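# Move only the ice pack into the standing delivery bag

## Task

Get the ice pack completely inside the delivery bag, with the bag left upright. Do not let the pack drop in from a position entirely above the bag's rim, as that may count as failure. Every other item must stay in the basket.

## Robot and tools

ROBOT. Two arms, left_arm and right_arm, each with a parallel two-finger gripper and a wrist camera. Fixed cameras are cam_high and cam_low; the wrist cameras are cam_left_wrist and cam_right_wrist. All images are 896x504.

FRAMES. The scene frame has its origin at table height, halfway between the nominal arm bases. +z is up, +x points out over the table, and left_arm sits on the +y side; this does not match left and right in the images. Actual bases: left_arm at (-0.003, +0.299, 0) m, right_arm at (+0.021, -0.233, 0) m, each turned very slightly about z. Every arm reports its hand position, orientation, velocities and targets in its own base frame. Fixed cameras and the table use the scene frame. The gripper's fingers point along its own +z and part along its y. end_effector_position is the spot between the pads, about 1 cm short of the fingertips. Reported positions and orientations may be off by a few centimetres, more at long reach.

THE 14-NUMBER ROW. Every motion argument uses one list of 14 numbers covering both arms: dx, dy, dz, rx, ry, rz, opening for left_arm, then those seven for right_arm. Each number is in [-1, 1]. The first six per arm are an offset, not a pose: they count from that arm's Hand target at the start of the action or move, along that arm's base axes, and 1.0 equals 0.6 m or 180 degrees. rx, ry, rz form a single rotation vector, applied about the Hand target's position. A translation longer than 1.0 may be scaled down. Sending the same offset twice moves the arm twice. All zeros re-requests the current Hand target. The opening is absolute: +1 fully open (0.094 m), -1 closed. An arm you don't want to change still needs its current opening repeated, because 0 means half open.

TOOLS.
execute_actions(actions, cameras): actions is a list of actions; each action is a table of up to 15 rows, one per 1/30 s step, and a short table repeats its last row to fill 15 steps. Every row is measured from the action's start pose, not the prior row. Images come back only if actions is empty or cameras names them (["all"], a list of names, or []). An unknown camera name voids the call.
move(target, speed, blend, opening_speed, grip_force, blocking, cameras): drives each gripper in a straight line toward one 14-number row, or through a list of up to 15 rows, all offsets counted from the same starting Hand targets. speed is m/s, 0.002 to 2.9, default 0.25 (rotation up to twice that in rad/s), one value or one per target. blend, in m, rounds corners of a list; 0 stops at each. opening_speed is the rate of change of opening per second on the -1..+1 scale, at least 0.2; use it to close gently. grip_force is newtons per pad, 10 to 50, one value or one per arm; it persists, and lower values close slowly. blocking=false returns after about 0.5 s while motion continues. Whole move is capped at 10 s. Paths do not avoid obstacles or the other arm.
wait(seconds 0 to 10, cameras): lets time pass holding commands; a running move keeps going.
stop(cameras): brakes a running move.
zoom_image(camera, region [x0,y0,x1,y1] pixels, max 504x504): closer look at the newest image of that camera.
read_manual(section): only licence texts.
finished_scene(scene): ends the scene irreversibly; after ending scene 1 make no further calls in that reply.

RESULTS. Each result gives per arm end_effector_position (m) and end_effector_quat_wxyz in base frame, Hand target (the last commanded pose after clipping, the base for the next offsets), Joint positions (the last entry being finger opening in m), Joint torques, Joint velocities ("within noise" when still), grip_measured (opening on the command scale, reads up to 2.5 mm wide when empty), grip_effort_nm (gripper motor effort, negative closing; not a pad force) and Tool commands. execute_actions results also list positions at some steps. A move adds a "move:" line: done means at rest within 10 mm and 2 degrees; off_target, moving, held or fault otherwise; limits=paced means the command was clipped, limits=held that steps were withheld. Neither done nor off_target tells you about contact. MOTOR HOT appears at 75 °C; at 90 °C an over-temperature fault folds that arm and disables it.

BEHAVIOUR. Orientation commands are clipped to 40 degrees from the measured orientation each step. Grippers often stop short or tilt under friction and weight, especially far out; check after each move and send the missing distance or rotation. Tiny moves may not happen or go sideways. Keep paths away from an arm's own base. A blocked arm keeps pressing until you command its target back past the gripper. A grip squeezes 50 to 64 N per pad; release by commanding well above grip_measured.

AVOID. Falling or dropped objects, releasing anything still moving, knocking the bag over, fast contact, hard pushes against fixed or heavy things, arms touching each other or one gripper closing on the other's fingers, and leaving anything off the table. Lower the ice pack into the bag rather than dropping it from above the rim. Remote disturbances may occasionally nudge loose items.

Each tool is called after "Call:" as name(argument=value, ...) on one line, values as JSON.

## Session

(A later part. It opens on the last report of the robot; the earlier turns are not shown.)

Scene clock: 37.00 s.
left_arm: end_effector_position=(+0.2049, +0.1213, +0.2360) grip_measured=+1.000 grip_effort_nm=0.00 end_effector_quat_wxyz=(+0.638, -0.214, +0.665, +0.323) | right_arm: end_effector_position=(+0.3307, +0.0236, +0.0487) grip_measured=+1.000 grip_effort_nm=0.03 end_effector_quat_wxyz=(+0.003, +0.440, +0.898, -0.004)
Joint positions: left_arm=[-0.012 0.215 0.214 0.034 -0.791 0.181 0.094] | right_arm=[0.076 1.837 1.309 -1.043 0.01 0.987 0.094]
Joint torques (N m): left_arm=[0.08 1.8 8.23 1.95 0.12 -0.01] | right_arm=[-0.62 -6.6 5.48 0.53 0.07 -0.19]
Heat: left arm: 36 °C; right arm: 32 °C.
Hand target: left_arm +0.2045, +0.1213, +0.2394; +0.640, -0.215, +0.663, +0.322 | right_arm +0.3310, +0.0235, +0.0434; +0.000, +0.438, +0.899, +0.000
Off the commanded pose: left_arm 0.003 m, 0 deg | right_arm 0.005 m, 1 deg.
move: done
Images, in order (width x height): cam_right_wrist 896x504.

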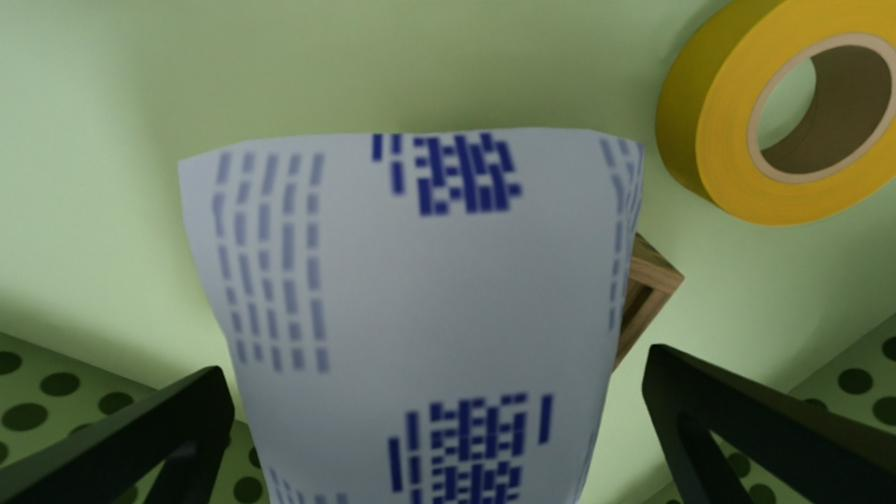

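Call:
move(target=[0,0,0,0,0,0,1, 0,0,0,0,0,0,0.1], speed=0.05, grip_force=20, cameras=["cam_high", "cam_right_wrist"])

Scene clock: 40.60 s.
left_arm: end_effector_position=(+0.2049, +0.1213, +0.2360) grip_measured=+1.000 grip_effort_nm=0.00 end_effector_quat_wxyz=(+0.638, -0.214, +0.665, +0.323) | right_arm: end_effector_position=(+0.3315, +0.0238, +0.0487) grip_measured=+0.219 grip_effort_nm=-0.39 end_effector_quat_wxyz=(+0.004, +0.440, +0.898, -0.003)
Joint positions: left_arm=[-0.012 0.215 0.214 0.034 -0.791 0.181 0.094] | right_arm=[0.076 1.837 1.309 -1.039 0.008 0.987 0.057]
Joint torques (N m): left_arm=[0.08 1.81 8.25 1.95 0.12 -0.01] | right_arm=[-0.65 -6.64 5.46 0.51 0.08 -0.19]
Heat: left arm: 36 °C; right arm: 32 °C.
Hand target: left_arm +0.2045, +0.1213, +0.2394; +0.640, -0.215, +0.663, +0.322 | right_arm +0.3310, +0.0235, +0.0434; +0.000, +0.438, +0.899, +0.000
Off the commanded pose: left_arm 0.003 m, 0 deg | right_arm 0.005 m, 1 deg.
grip_force (N): 20, 20
move: done
Images, in order (width x height): cam_high 896x504, cam_right_wrist 896x504.

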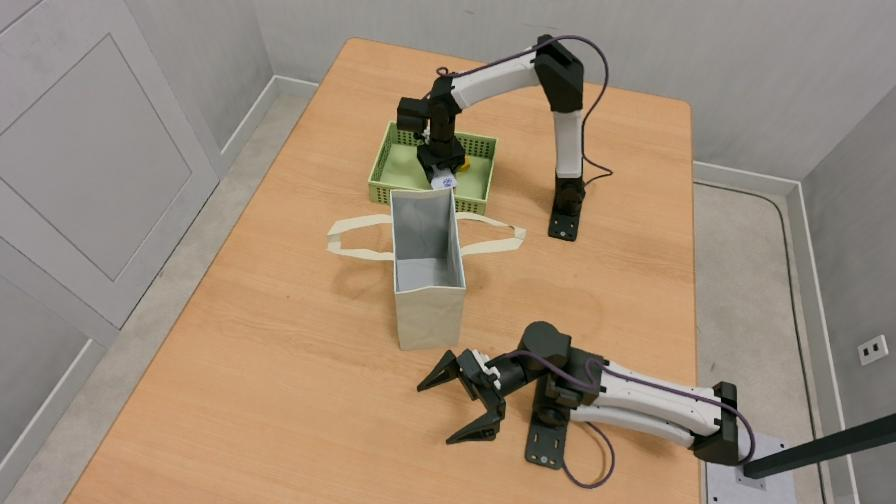

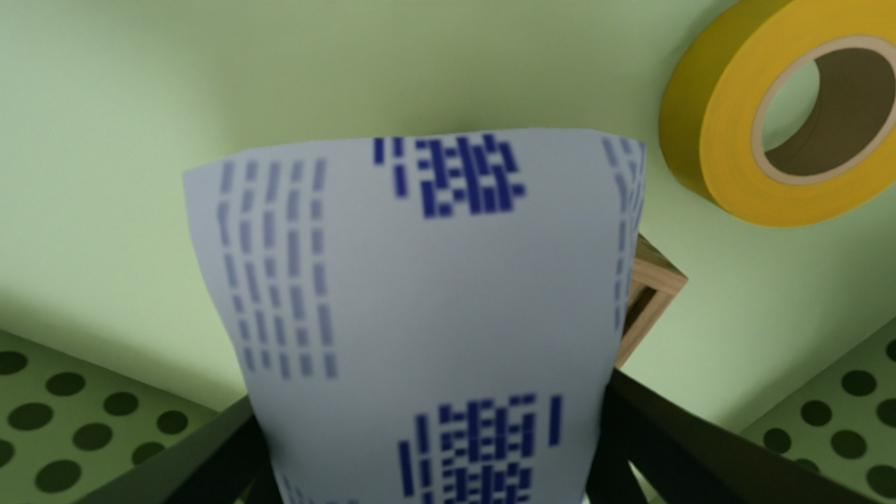

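Call:
move(target=[0,0,0,0,0,0,1, 0,0,0.1,0,0,0,0.1], speed=0.1, cameras=["cam_high", "cam_low", "cam_right_wrist"])

Scene clock: 42.07 s.
left_arm: end_effector_position=(+0.2049, +0.1213, +0.2360) grip_measured=+1.000 grip_effort_nm=0.00 end_effector_quat_wxyz=(+0.638, -0.214, +0.665, +0.323) | right_arm: end_effector_position=(+0.3250, +0.0233, +0.0831) grip_measured=+0.210 grip_effort_nm=-0.45 end_effector_quat_wxyz=(-0.021, +0.440, +0.898, -0.017)
Joint positions: left_arm=[-0.012 0.215 0.214 0.034 -0.791 0.181 0.094] | right_arm=[0.076 1.837 1.448 -1.234 0.008 0.987 0.057]
Joint torques (N m): left_arm=[0.08 1.81 8.23 1.95 0.12 -0.01] | right_arm=[-0.64 -10.21 9.87 0.11 0.09 -0.19]
Heat: left arm: 36 °C; right arm: 32 °C.
Hand target: left_arm +0.2045, +0.1213, +0.2394; +0.640, -0.215, +0.663, +0.322 | right_arm +0.3310, +0.0235, +0.1034; +0.000, +0.438, +0.899, +0.000
Off the commanded pose: left_arm 0.003 m, 0 deg | right_arm 0.021 m, 3 deg.
grip_force (N): 20, 20
move: off_target (right_arm)
Images, in order (width x height): cam_high 896x504, cam_low 896x504, cam_right_wrist 896x504.

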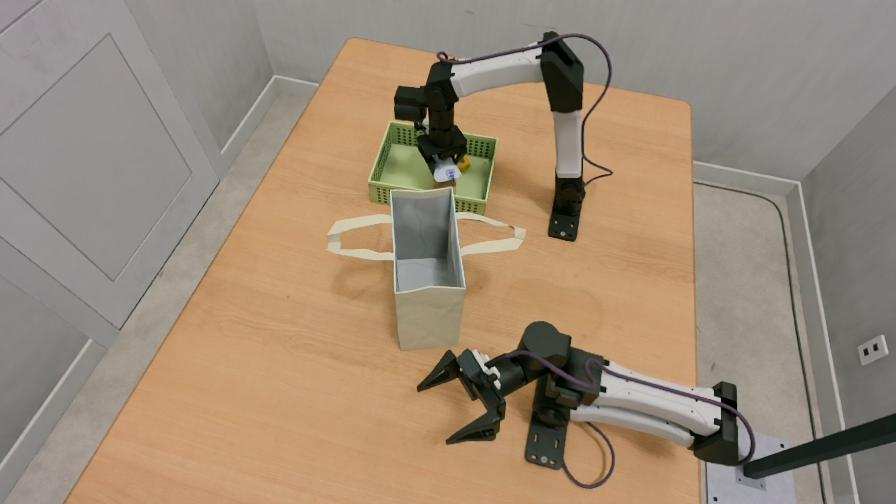

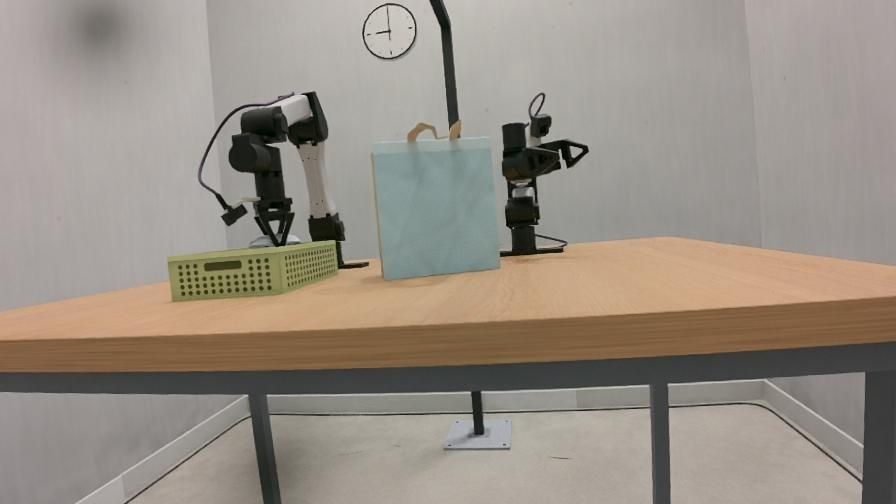

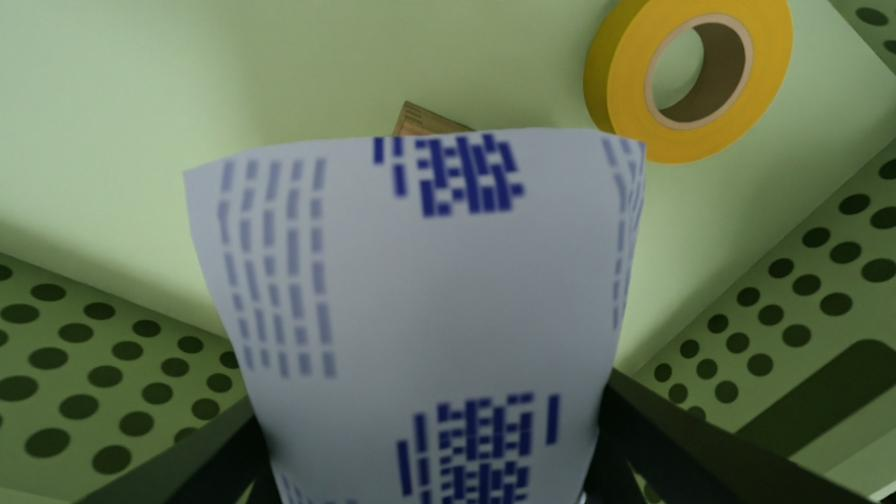

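Call:
move(target=[[0,0,0,0,0,0,1, 0,0,0.1777,0,0,0,0.1],[0,0,0,0,0,0,1, 0,0,0.1777,0,0,0.661,0.1]], speed=[0.12, 0.3], blend=[0.02, 0], cameras=["cam_high", "cam_low", "cam_right_wrist"])

Scene clock: 50.03 s.
left_arm: end_effector_position=(+0.2049, +0.1213, +0.2360) grip_measured=+1.000 grip_effort_nm=0.00 end_effector_quat_wxyz=(+0.638, -0.214, +0.665, +0.323) | right_arm: end_effector_position=(+0.3313, +0.0238, +0.1889) grip_measured=+0.210 grip_effort_nm=-0.45 end_effector_quat_wxyz=(+0.011, -0.549, +0.836, -0.011)
Joint positions: left_arm=[-0.012 0.215 0.214 0.034 -0.791 0.181 0.094] | right_arm=[0.076 1.805 1.832 -1.567 0.008 -1.086 0.057]
Joint torques (N m): left_arm=[0.06 1.81 8.23 1.95 0.12 -0.01] | right_arm=[-0.62 -9.89 9.73 0.29 -0.03 -0.22]
Heat: left arm: 37 °C; right arm: 34 °C.
Hand target: left_arm +0.2045, +0.1213, +0.2394; +0.640, -0.215, +0.663, +0.322 | right_arm +0.3310, +0.0236, +0.2099; +0.000, -0.552, +0.834, +0.000
Off the commanded pose: left_arm 0.003 m, 0 deg | right_arm 0.021 m, 2 deg.
joint sent to its limit (right arm) — joint 4 (wrist pitch), lower limit. The joint targets are off in orientation, not in position.
grip_force (N): 20, 20
move: off_target (right_arm)
Images, in order (width x height): cam_high 896x504, cam_low 896x504, cam_right_wrist 896x504.

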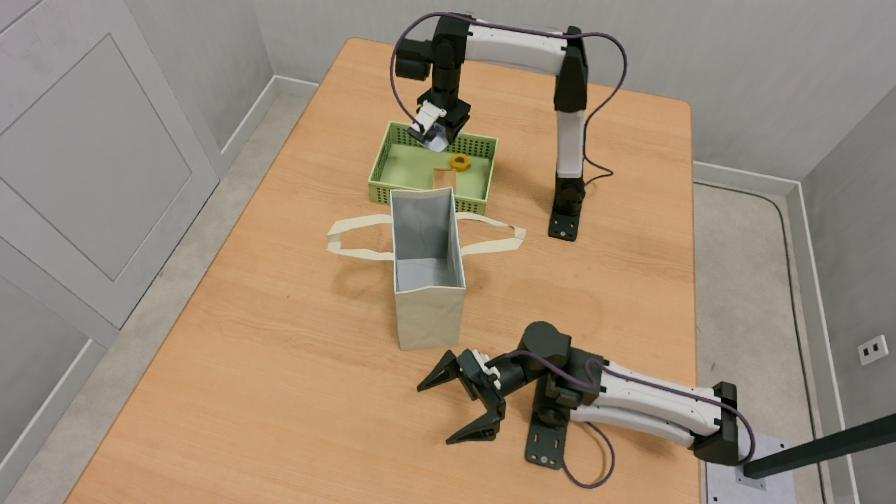

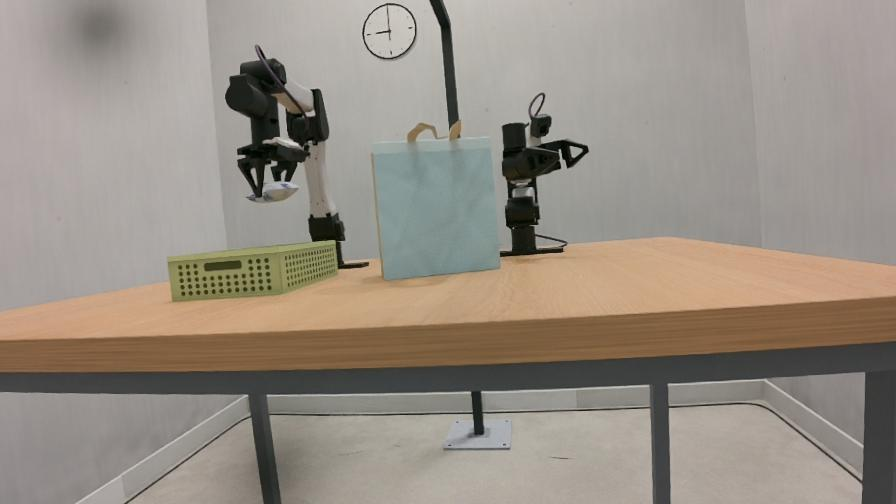

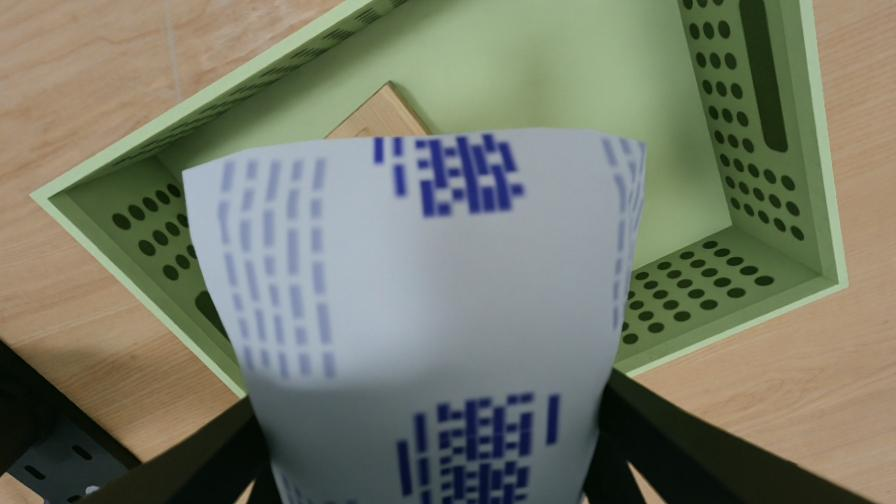

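Call:
move(target=[0,0,0,0,0,0,1, 0.0033,0.0107,0.2585,0.0203,-0.2269,0,0.1], speed=0.25, cameras=["cam_high", "cam_low", "cam_right_wrist"])

Scene clock: 52.47 s.
left_arm: end_effector_position=(+0.2049, +0.1213, +0.2360) grip_measured=+1.000 grip_effort_nm=0.00 end_effector_quat_wxyz=(+0.638, -0.214, +0.665, +0.323) | right_arm: end_effector_position=(+0.3278, +0.0259, +0.3429) grip_measured=+0.210 grip_effort_nm=-0.45 end_effector_quat_wxyz=(+0.268, -0.524, +0.794, -0.151)
Joint positions: left_arm=[-0.012 0.215 0.214 0.034 -0.791 0.181 0.094] | right_arm=[0.083 1.476 1.962 -1.431 0.008 -1.086 0.057]
Joint torques (N m): left_arm=[0.08 1.8 8.23 1.95 0.12 -0.01] | right_arm=[0.51 -5.52 9.05 1.82 -0.02 0.03]
Heat: left arm: 37 °C; right arm: 34 °C.
Hand target: left_arm +0.2045, +0.1213, +0.2394; +0.640, -0.215, +0.663, +0.322 | right_arm +0.3329, +0.0300, +0.3651; +0.308, -0.517, +0.781, -0.167
Off the commanded pose: left_arm 0.003 m, 0 deg | right_arm 0.023 m, 5 deg.
grip_force (N): 20, 20
move: off_target (right_arm)
Images, in order (width x height): cam_high 896x504, cam_low 896x504, cam_right_wrist 896x504.

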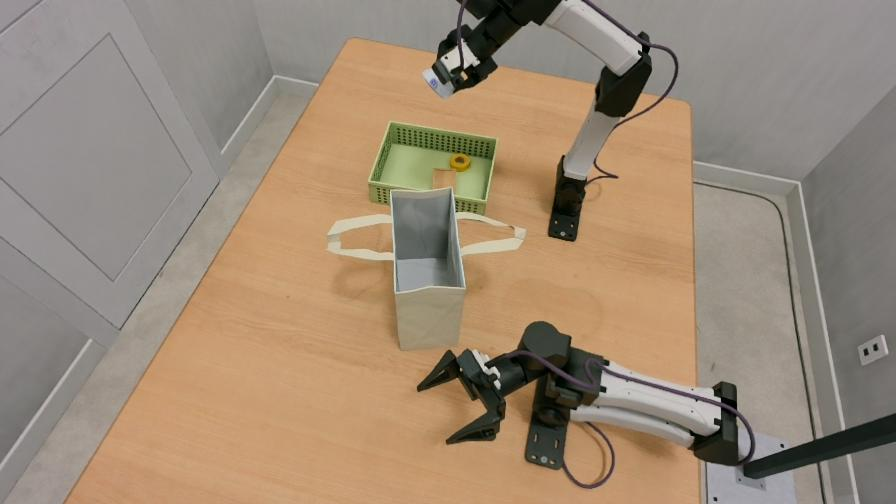

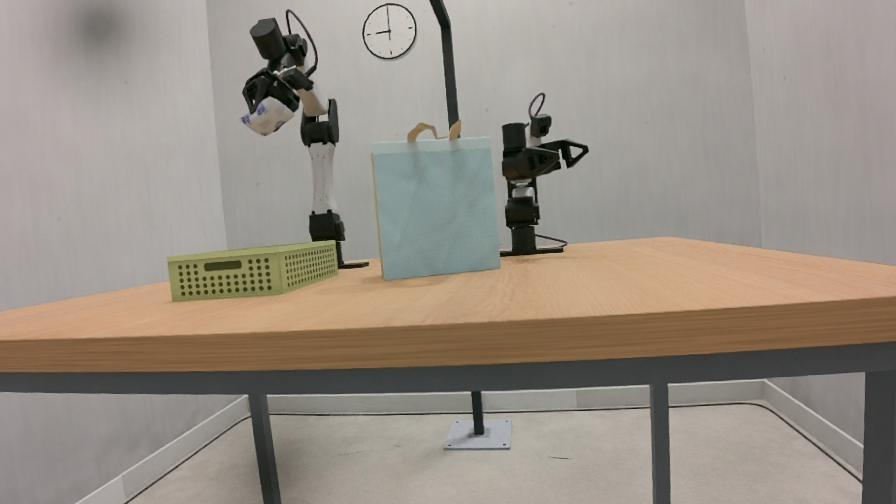

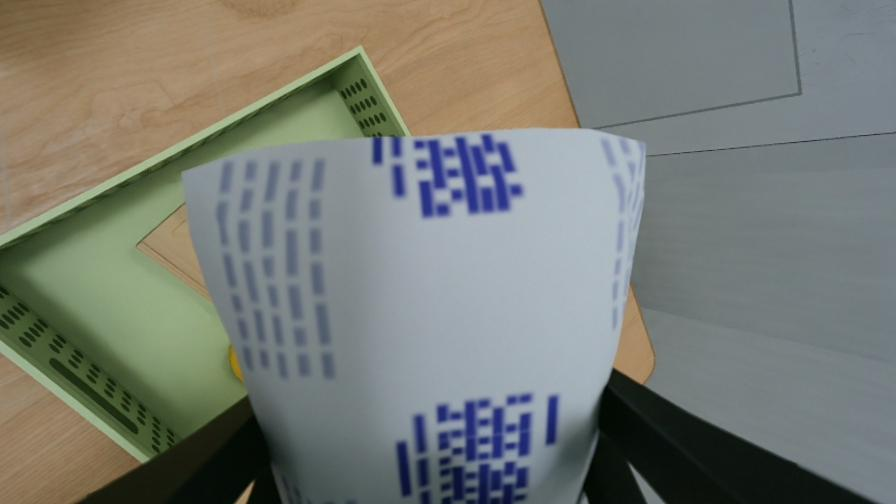

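Call:
move(target=[0,0,0,0,0,0,1, -0.0765,0.5017,0,0,0,0.2439,0.1], speed=0.2, cameras=["cam_high", "cam_low", "cam_right_wrist"])

Scene clock: 56.03 s.
left_arm: end_effector_position=(+0.2049, +0.1213, +0.2360) grip_measured=+1.000 grip_effort_nm=0.00 end_effector_quat_wxyz=(+0.638, -0.214, +0.665, +0.323) | right_arm: end_effector_position=(+0.2853, +0.3252, +0.3591) grip_measured=+0.210 grip_effort_nm=-0.45 end_effector_quat_wxyz=(-0.336, +0.771, -0.540, +0.042)
Joint positions: left_arm=[-0.012 0.215 0.214 0.034 -0.791 0.181 0.094] | right_arm=[0.856 1.898 2.491 -1.472 0.013 -1.069 0.057]
Joint torques (N m): left_arm=[0.08 1.8 8.23 1.95 0.12 -0.01] | right_arm=[-0.02 -5.78 9.01 1.6 -0.05 -0.17]
Heat: left arm: 37 °C; right arm: 34 °C.
Hand target: left_arm +0.2045, +0.1213, +0.2394; +0.640, -0.215, +0.663, +0.322 | right_arm +0.2871, +0.3309, +0.3651; -0.348, +0.772, -0.531, +0.040
Off the commanded pose: left_arm 0.003 m, 0 deg | right_arm 0.009 m, 2 deg.
grip_force (N): 20, 20
move: done
Images, in order (width x height): cam_high 896x504, cam_low 896x504, cam_right_wrist 896x504.

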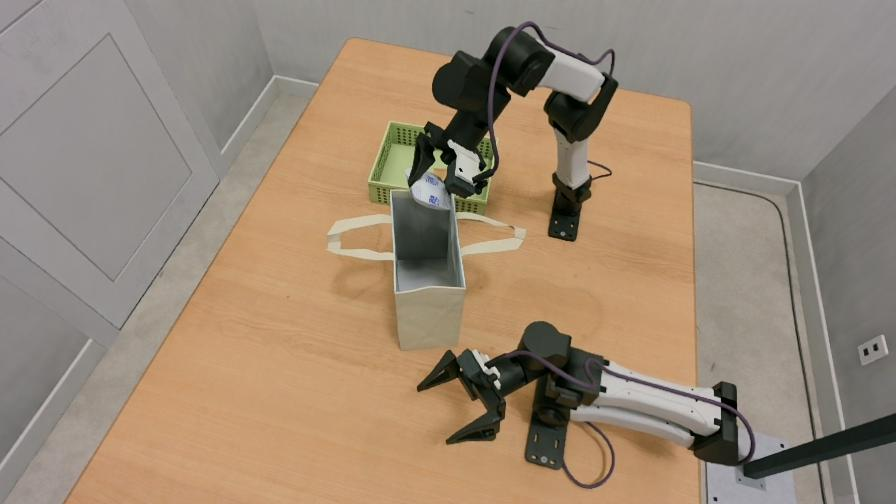

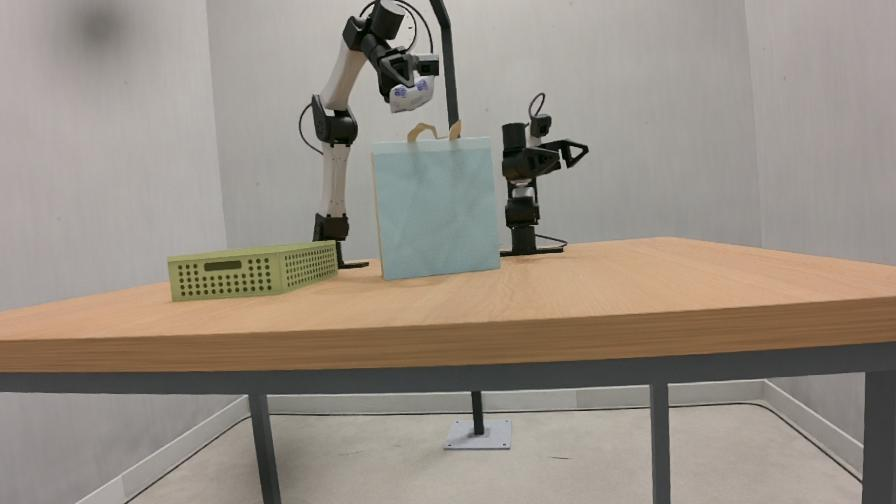

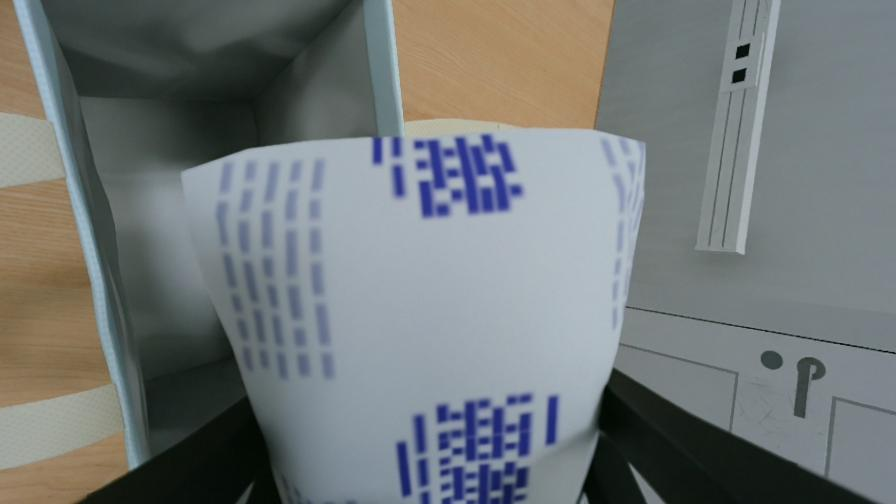

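Call:
zoom_image(camera="cam_high", region=[370, 110, 530, 310])

Call:
zoom_image(camera="cam_low", region=[300, 40, 540, 290])

Call:
zoom_image(camera="cam_right_wrist", region=[0, 0, 504, 504])

Scaled by 2.520 from the camera's 896x504 image, which has a finer 1280x720 frame.

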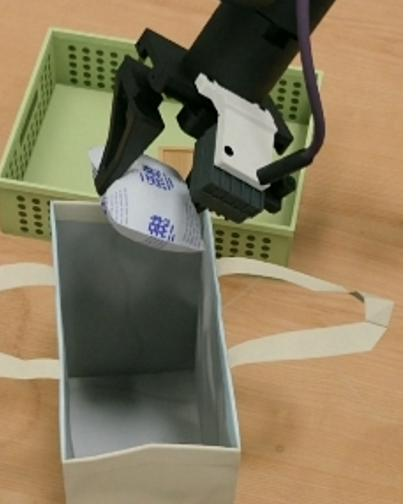

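Scaled by 2.016 from the camera's 896x504 image, which has a finer 1280x720 frame.

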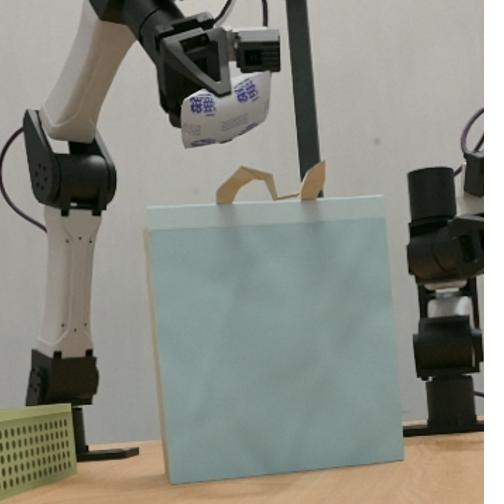

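Scaled by 1.000.

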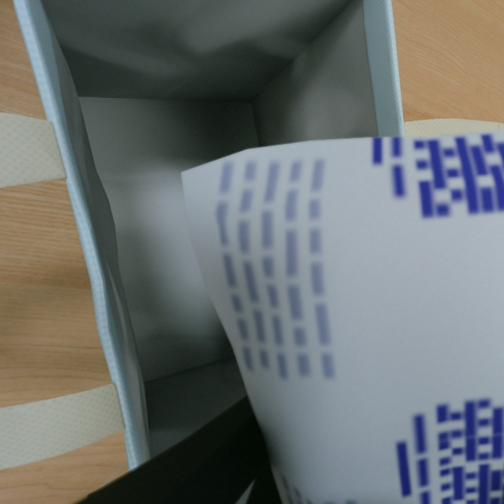

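Call:
move(target=[0,0,0,0,0,0,1, 0.0082,0.0027,-0.0968,-0.0503,0.0437,0,0.1], speed=0.1, cameras=["cam_high", "cam_low", "cam_right_wrist"])

Scene clock: 59.33 s.
left_arm: end_effector_position=(+0.2049, +0.1213, +0.2360) grip_measured=+1.000 grip_effort_nm=0.00 end_effector_quat_wxyz=(+0.638, -0.214, +0.665, +0.323) | right_arm: end_effector_position=(+0.2889, +0.3298, +0.3013) grip_measured=+0.210 grip_effort_nm=-0.45 end_effector_quat_wxyz=(-0.239, +0.797, -0.553, +0.032)
Joint positions: left_arm=[-0.012 0.215 0.214 0.034 -0.791 0.181 0.094] | right_arm=[0.856 2.025 2.523 -1.582 0.011 -1.075 0.057]
Joint torques (N m): left_arm=[0.06 1.81 8.24 1.95 0.12 -0.01] | right_arm=[-0.8 -7.09 9.13 1.24 -0.07 -0.18]
Heat: left arm: 37 °C; right arm: 34 °C.
Hand target: left_arm +0.2045, +0.1213, +0.2394; +0.640, -0.215, +0.663, +0.322 | right_arm +0.2921, +0.3326, +0.3070; -0.249, +0.798, -0.549, +0.028
Off the commanded pose: left_arm 0.003 m, 0 deg | right_arm 0.007 m, 1 deg.
joint read past its limit (right arm) — joint 4 (wrist pitch), lower limit.
joint sent to its limit (right arm) — joint 4 (wrist pitch), lower limit. The joint targets still meet the commanded pose.
grip_force (N): 20, 20
move: done
Images, in order (width x height): cam_high 896x504, cam_low 896x504, cam_right_wrist 896x504.

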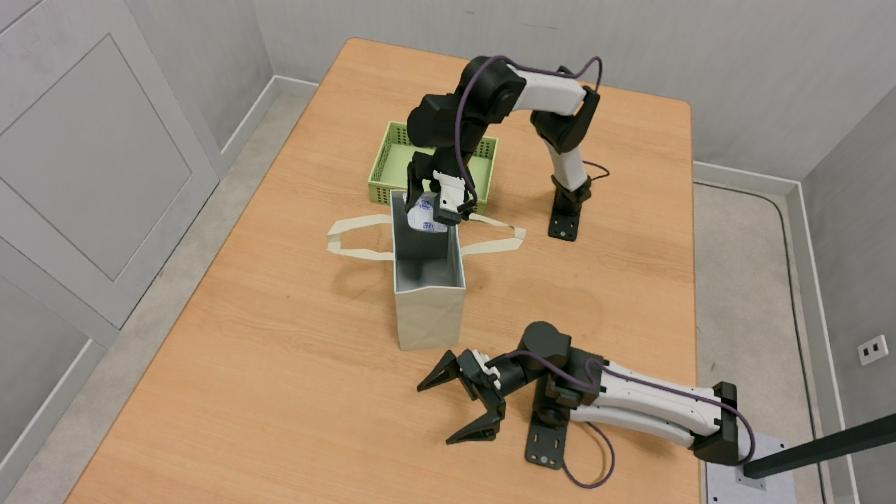

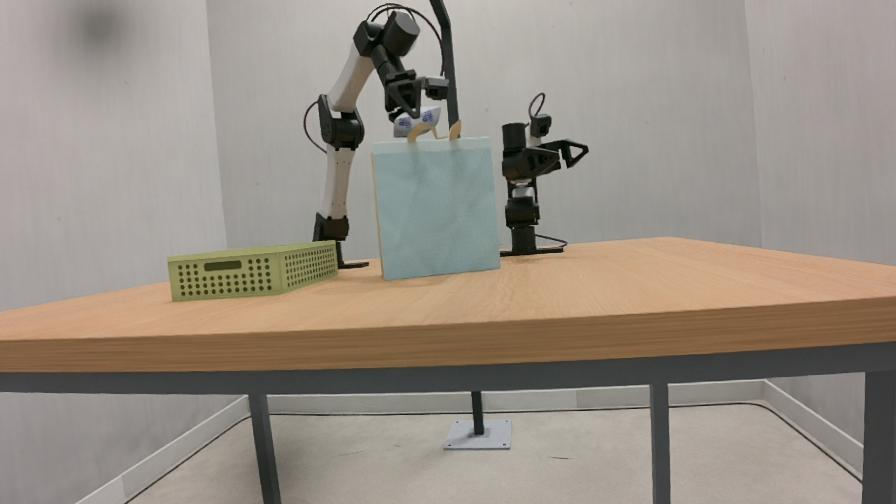

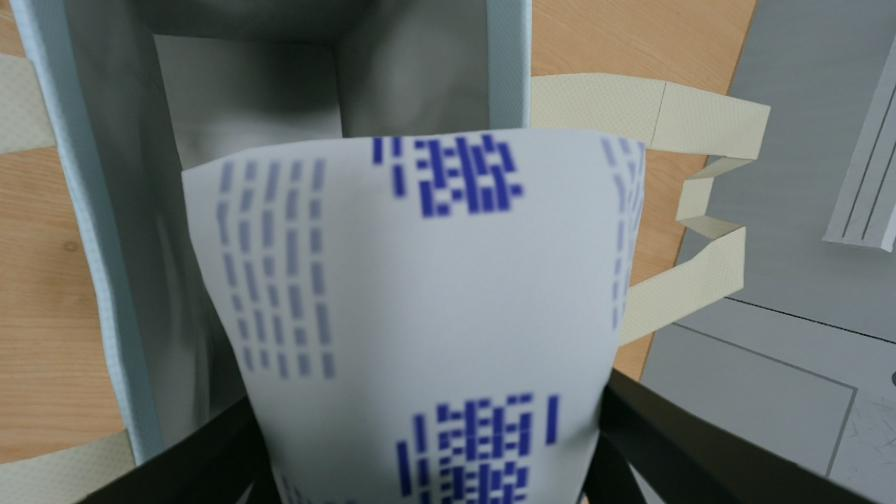

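Call:
move(target=[0,0,0,0,0,0,1, 0.0078,0.0028,-0.115,-0.0461,0.0401,0,0.1], speed=0.08, cameras=["cam_high", "cam_low", "cam_right_wrist"])

Scene clock: 61.83 s.
left_arm: end_effector_position=(+0.2049, +0.1213, +0.2360) grip_measured=+1.000 grip_effort_nm=0.00 end_effector_quat_wxyz=(+0.638, -0.214, +0.665, +0.323) | right_arm: end_effector_position=(+0.2951, +0.3328, +0.2451) grip_measured=+0.210 grip_effort_nm=-0.44 end_effector_quat_wxyz=(-0.163, +0.810, -0.563, +0.024)
Joint positions: left_arm=[-0.012 0.215 0.214 0.034 -0.791 0.181 0.094] | right_arm=[0.849 2.102 2.443 -1.582 0.01 -1.08 0.057]
Joint torques (N m): left_arm=[0.06 1.8 8.24 1.95 0.12 -0.01] | right_arm=[-0.73 -7.83 5.78 1.01 -0.08 -0.19]
Heat: left arm: 38 °C; right arm: 34 °C.
Hand target: left_arm +0.2045, +0.1213, +0.2394; +0.640, -0.215, +0.663, +0.322 | right_arm +0.2967, +0.3342, +0.2380; -0.156, +0.814, -0.560, +0.018
Off the commanded pose: left_arm 0.003 m, 0 deg | right_arm 0.007 m, 1 deg.
joint read past its limit (right arm) — joint 4 (wrist pitch), lower limit.
grip_force (N): 20, 20
move: done
Images, in order (width x height): cam_high 896x504, cam_low 896x504, cam_right_wrist 896x504.

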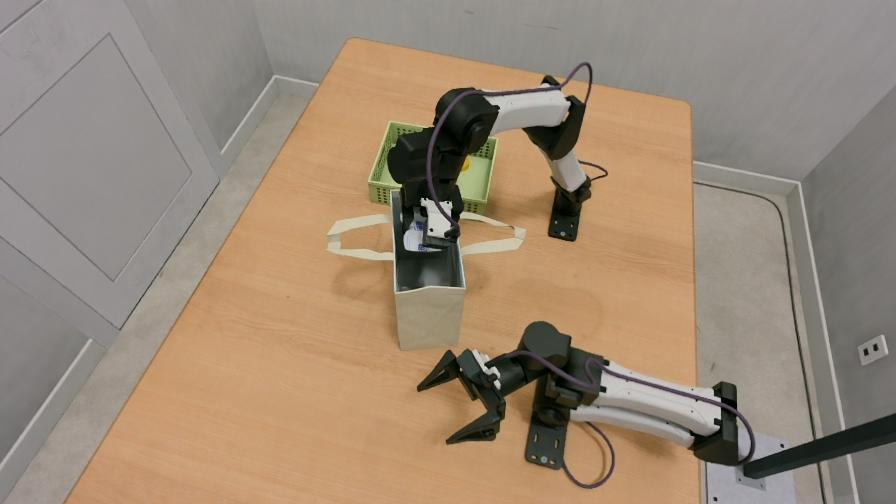

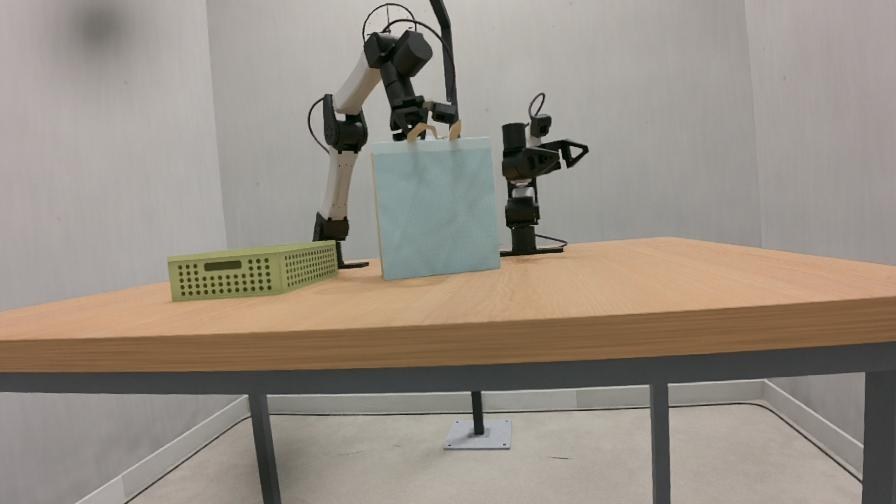

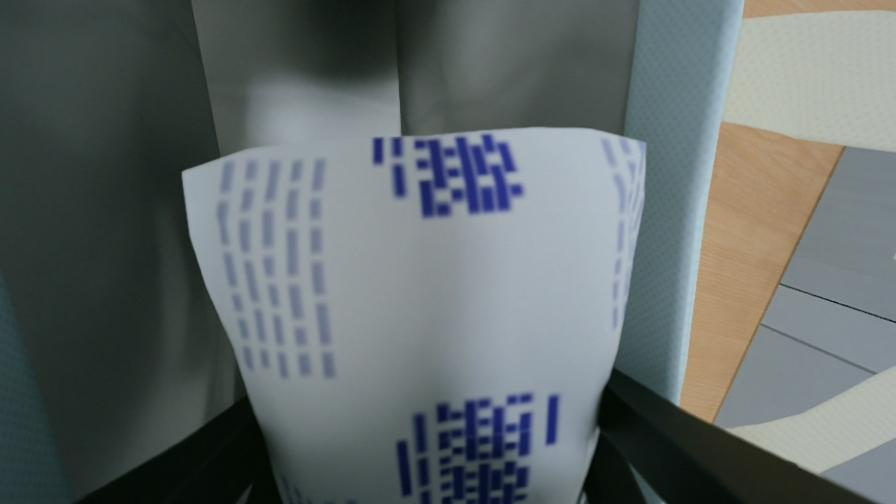

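Call:
execute_actions(actions=[], cameras=["all"])

Scene clock: 62.57 s.
left_arm: end_effector_position=(+0.2049, +0.1213, +0.2360) grip_measured=+1.000 grip_effort_nm=0.00 end_effector_quat_wxyz=(+0.638, -0.214, +0.665, +0.323) | right_arm: end_effector_position=(+0.2951, +0.3328, +0.2451) grip_measured=+0.210 grip_effort_nm=-0.45 end_effector_quat_wxyz=(-0.163, +0.810, -0.563, +0.024)
Joint positions: left_arm=[-0.012 0.215 0.214 0.034 -0.791 0.181 0.094] | right_arm=[0.849 2.102 2.443 -1.582 0.01 -1.08 0.057]
Joint velocities: within noise
Joint torques (N m): left_arm=[0.08 1.8 8.23 1.95 0.12 -0.01] | right_arm=[-0.73 -7.8 5.75 1 -0.09 -0.19]
Heat: left arm: 38 °C; right arm: 34 °C.
Hand target: left_arm +0.2045, +0.1213, +0.2394; +0.640, -0.215, +0.663, +0.322 | right_arm +0.2967, +0.3342, +0.2380; -0.156, +0.814, -0.560, +0.018
Tool commands: left_gripper/opening=+1.0 right_gripper/opening=+0.1
Off the commanded pose: left_arm 0.003 m, 0 deg | right_arm 0.007 m, 1 deg.
joint read past its limit (right arm) — joint 4 (wrist pitch), lower limit.
grip_force (N): 20, 20

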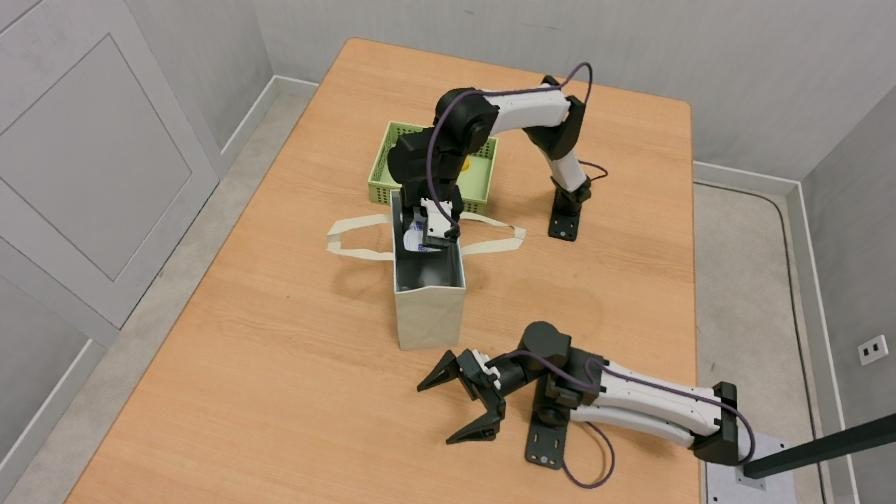

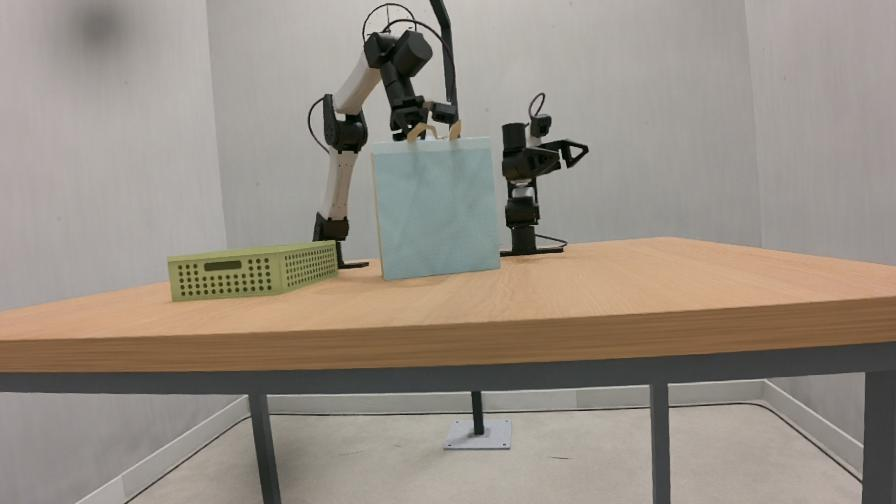

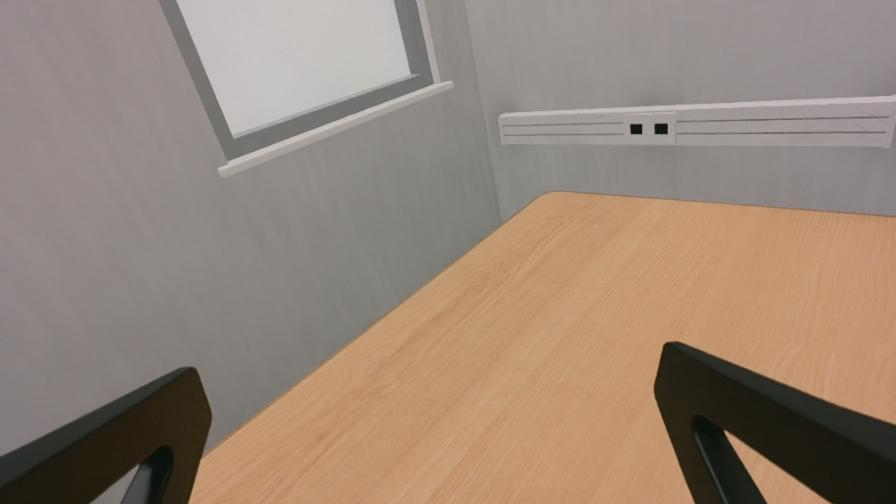

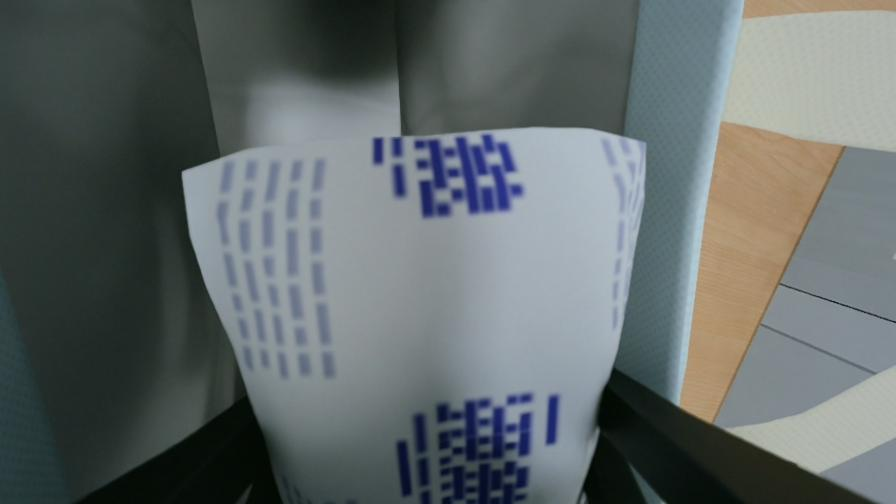

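Call:
move(target=[0,0,0,0,0,0,1, 0,0,-0.0267,-0.0126,0.0109,0,0.1], speed=0.06, cameras=["cam_high","cam_right_wrist"])

Scene clock: 66.40 s.
left_arm: end_effector_position=(+0.2049, +0.1213, +0.2360) grip_measured=+1.000 grip_effort_nm=0.00 end_effector_quat_wxyz=(+0.638, -0.214, +0.665, +0.323) | right_arm: end_effector_position=(+0.2956, +0.3334, +0.2297) grip_measured=+0.210 grip_effort_nm=-0.45 end_effector_quat_wxyz=(-0.142, +0.813, -0.564, +0.022)
Joint positions: left_arm=[-0.012 0.215 0.214 0.034 -0.791 0.181 0.094] | right_arm=[0.849 2.124 2.423 -1.582 0.01 -1.08 0.057]
Joint torques (N m): left_arm=[0.08 1.81 8.24 1.95 0.12 -0.01] | right_arm=[-0.72 -7.95 5.76 0.91 -0.07 -0.19]
Heat: left arm: 38 °C; right arm: 34 °C.
Hand target: left_arm +0.2045, +0.1213, +0.2394; +0.640, -0.215, +0.663, +0.322 | right_arm +0.2967, +0.3342, +0.2220; -0.130, +0.817, -0.562, +0.015
Off the commanded pose: left_arm 0.003 m, 0 deg | right_arm 0.008 m, 2 deg.
joint read past its limit (right arm) — joint 4 (wrist pitch), lower limit.
joint sent to its limit (right arm) — joint 4 (wrist pitch), lower limit. The joint targets still meet the commanded pose.
grip_force (N): 20, 20
move: done
Images, in order (width x height): cam_high 896x504, cam_right_wrist 896x504.

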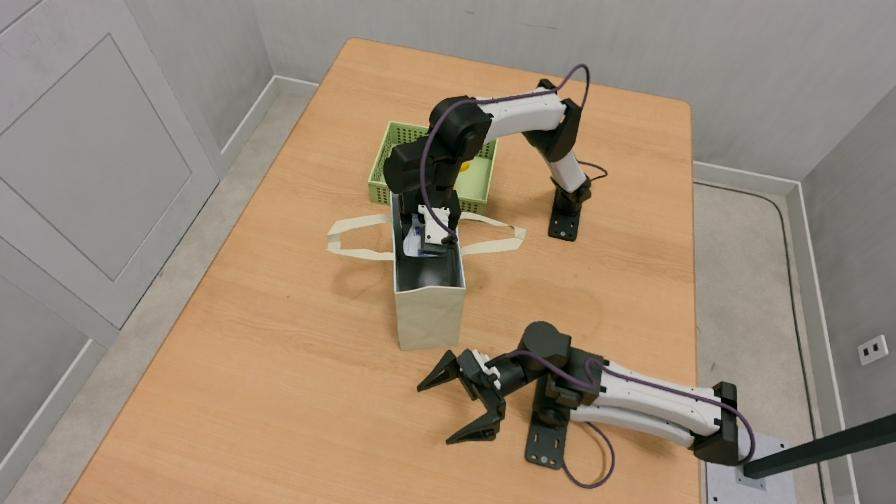

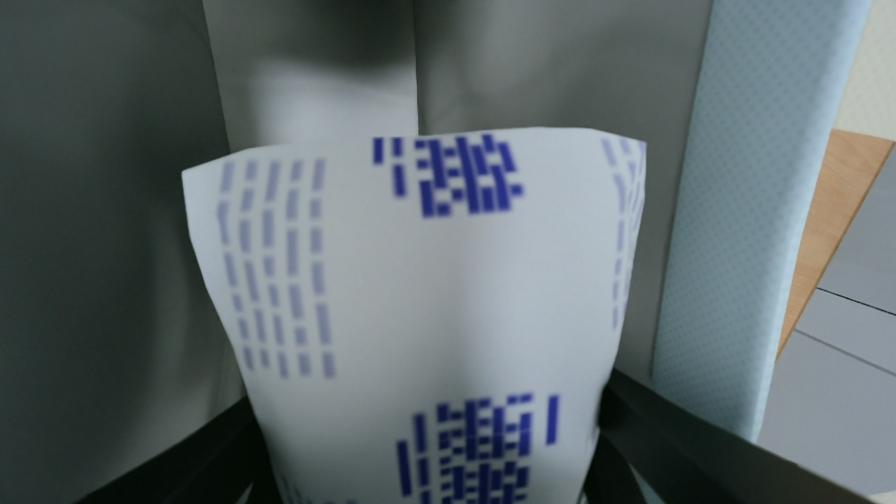

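Call:
zoom_image(camera="cam_high", region=[370, 170, 500, 300])

Scaled by 3.877 from the camera's 896x504 image, which has a finer 1280x720 frame.

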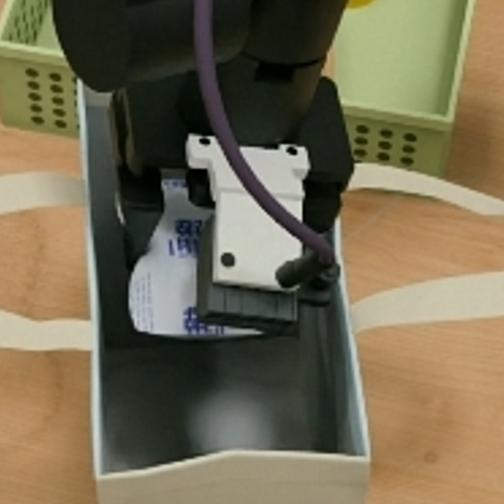

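Call:
move(target=[0,0,0,0,0,0,1, -0.0108,-0.0038,0.0133,0,0,0,0.1], speed=0.06, cameras=["cam_right_wrist"])

Scene clock: 69.70 s.
left_arm: end_effector_position=(+0.2049, +0.1213, +0.2360) grip_measured=+1.000 grip_effort_nm=0.00 end_effector_quat_wxyz=(+0.638, -0.214, +0.665, +0.323) | right_arm: end_effector_position=(+0.2942, +0.3318, +0.2242) grip_measured=+0.210 grip_effort_nm=-0.45 end_effector_quat_wxyz=(-0.132, +0.814, -0.565, +0.020)
Joint positions: left_arm=[-0.012 0.215 0.214 0.034 -0.791 0.181 0.094] | right_arm=[0.849 2.124 2.404 -1.582 0.01 -1.08 0.057]
Joint torques (N m): left_arm=[0.09 1.81 8.23 1.95 0.12 -0.01] | right_arm=[0.14 -10.44 5.64 0.87 -0.04 -0.1]
Heat: left arm: 38 °C; right arm: 35 °C.
Hand target: left_arm +0.2045, +0.1213, +0.2394; +0.640, -0.215, +0.663, +0.322 | right_arm +0.2902, +0.3319, +0.2299; -0.130, +0.817, -0.562, +0.015
Off the commanded pose: left_arm 0.003 m, 0 deg | right_arm 0.007 m, 1 deg.
joint read past its limit (right arm) — joint 4 (wrist pitch), lower limit.
joint sent to its limit (right arm) — joint 4 (wrist pitch), lower limit. The joint targets still meet the commanded pose.
grip_force (N): 20, 20
move: done
Images, in order (width x height): cam_right_wrist 896x504.

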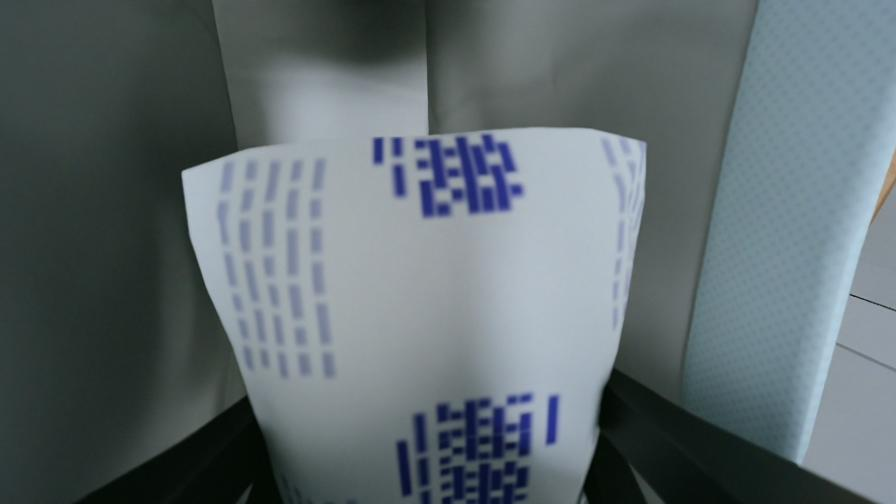

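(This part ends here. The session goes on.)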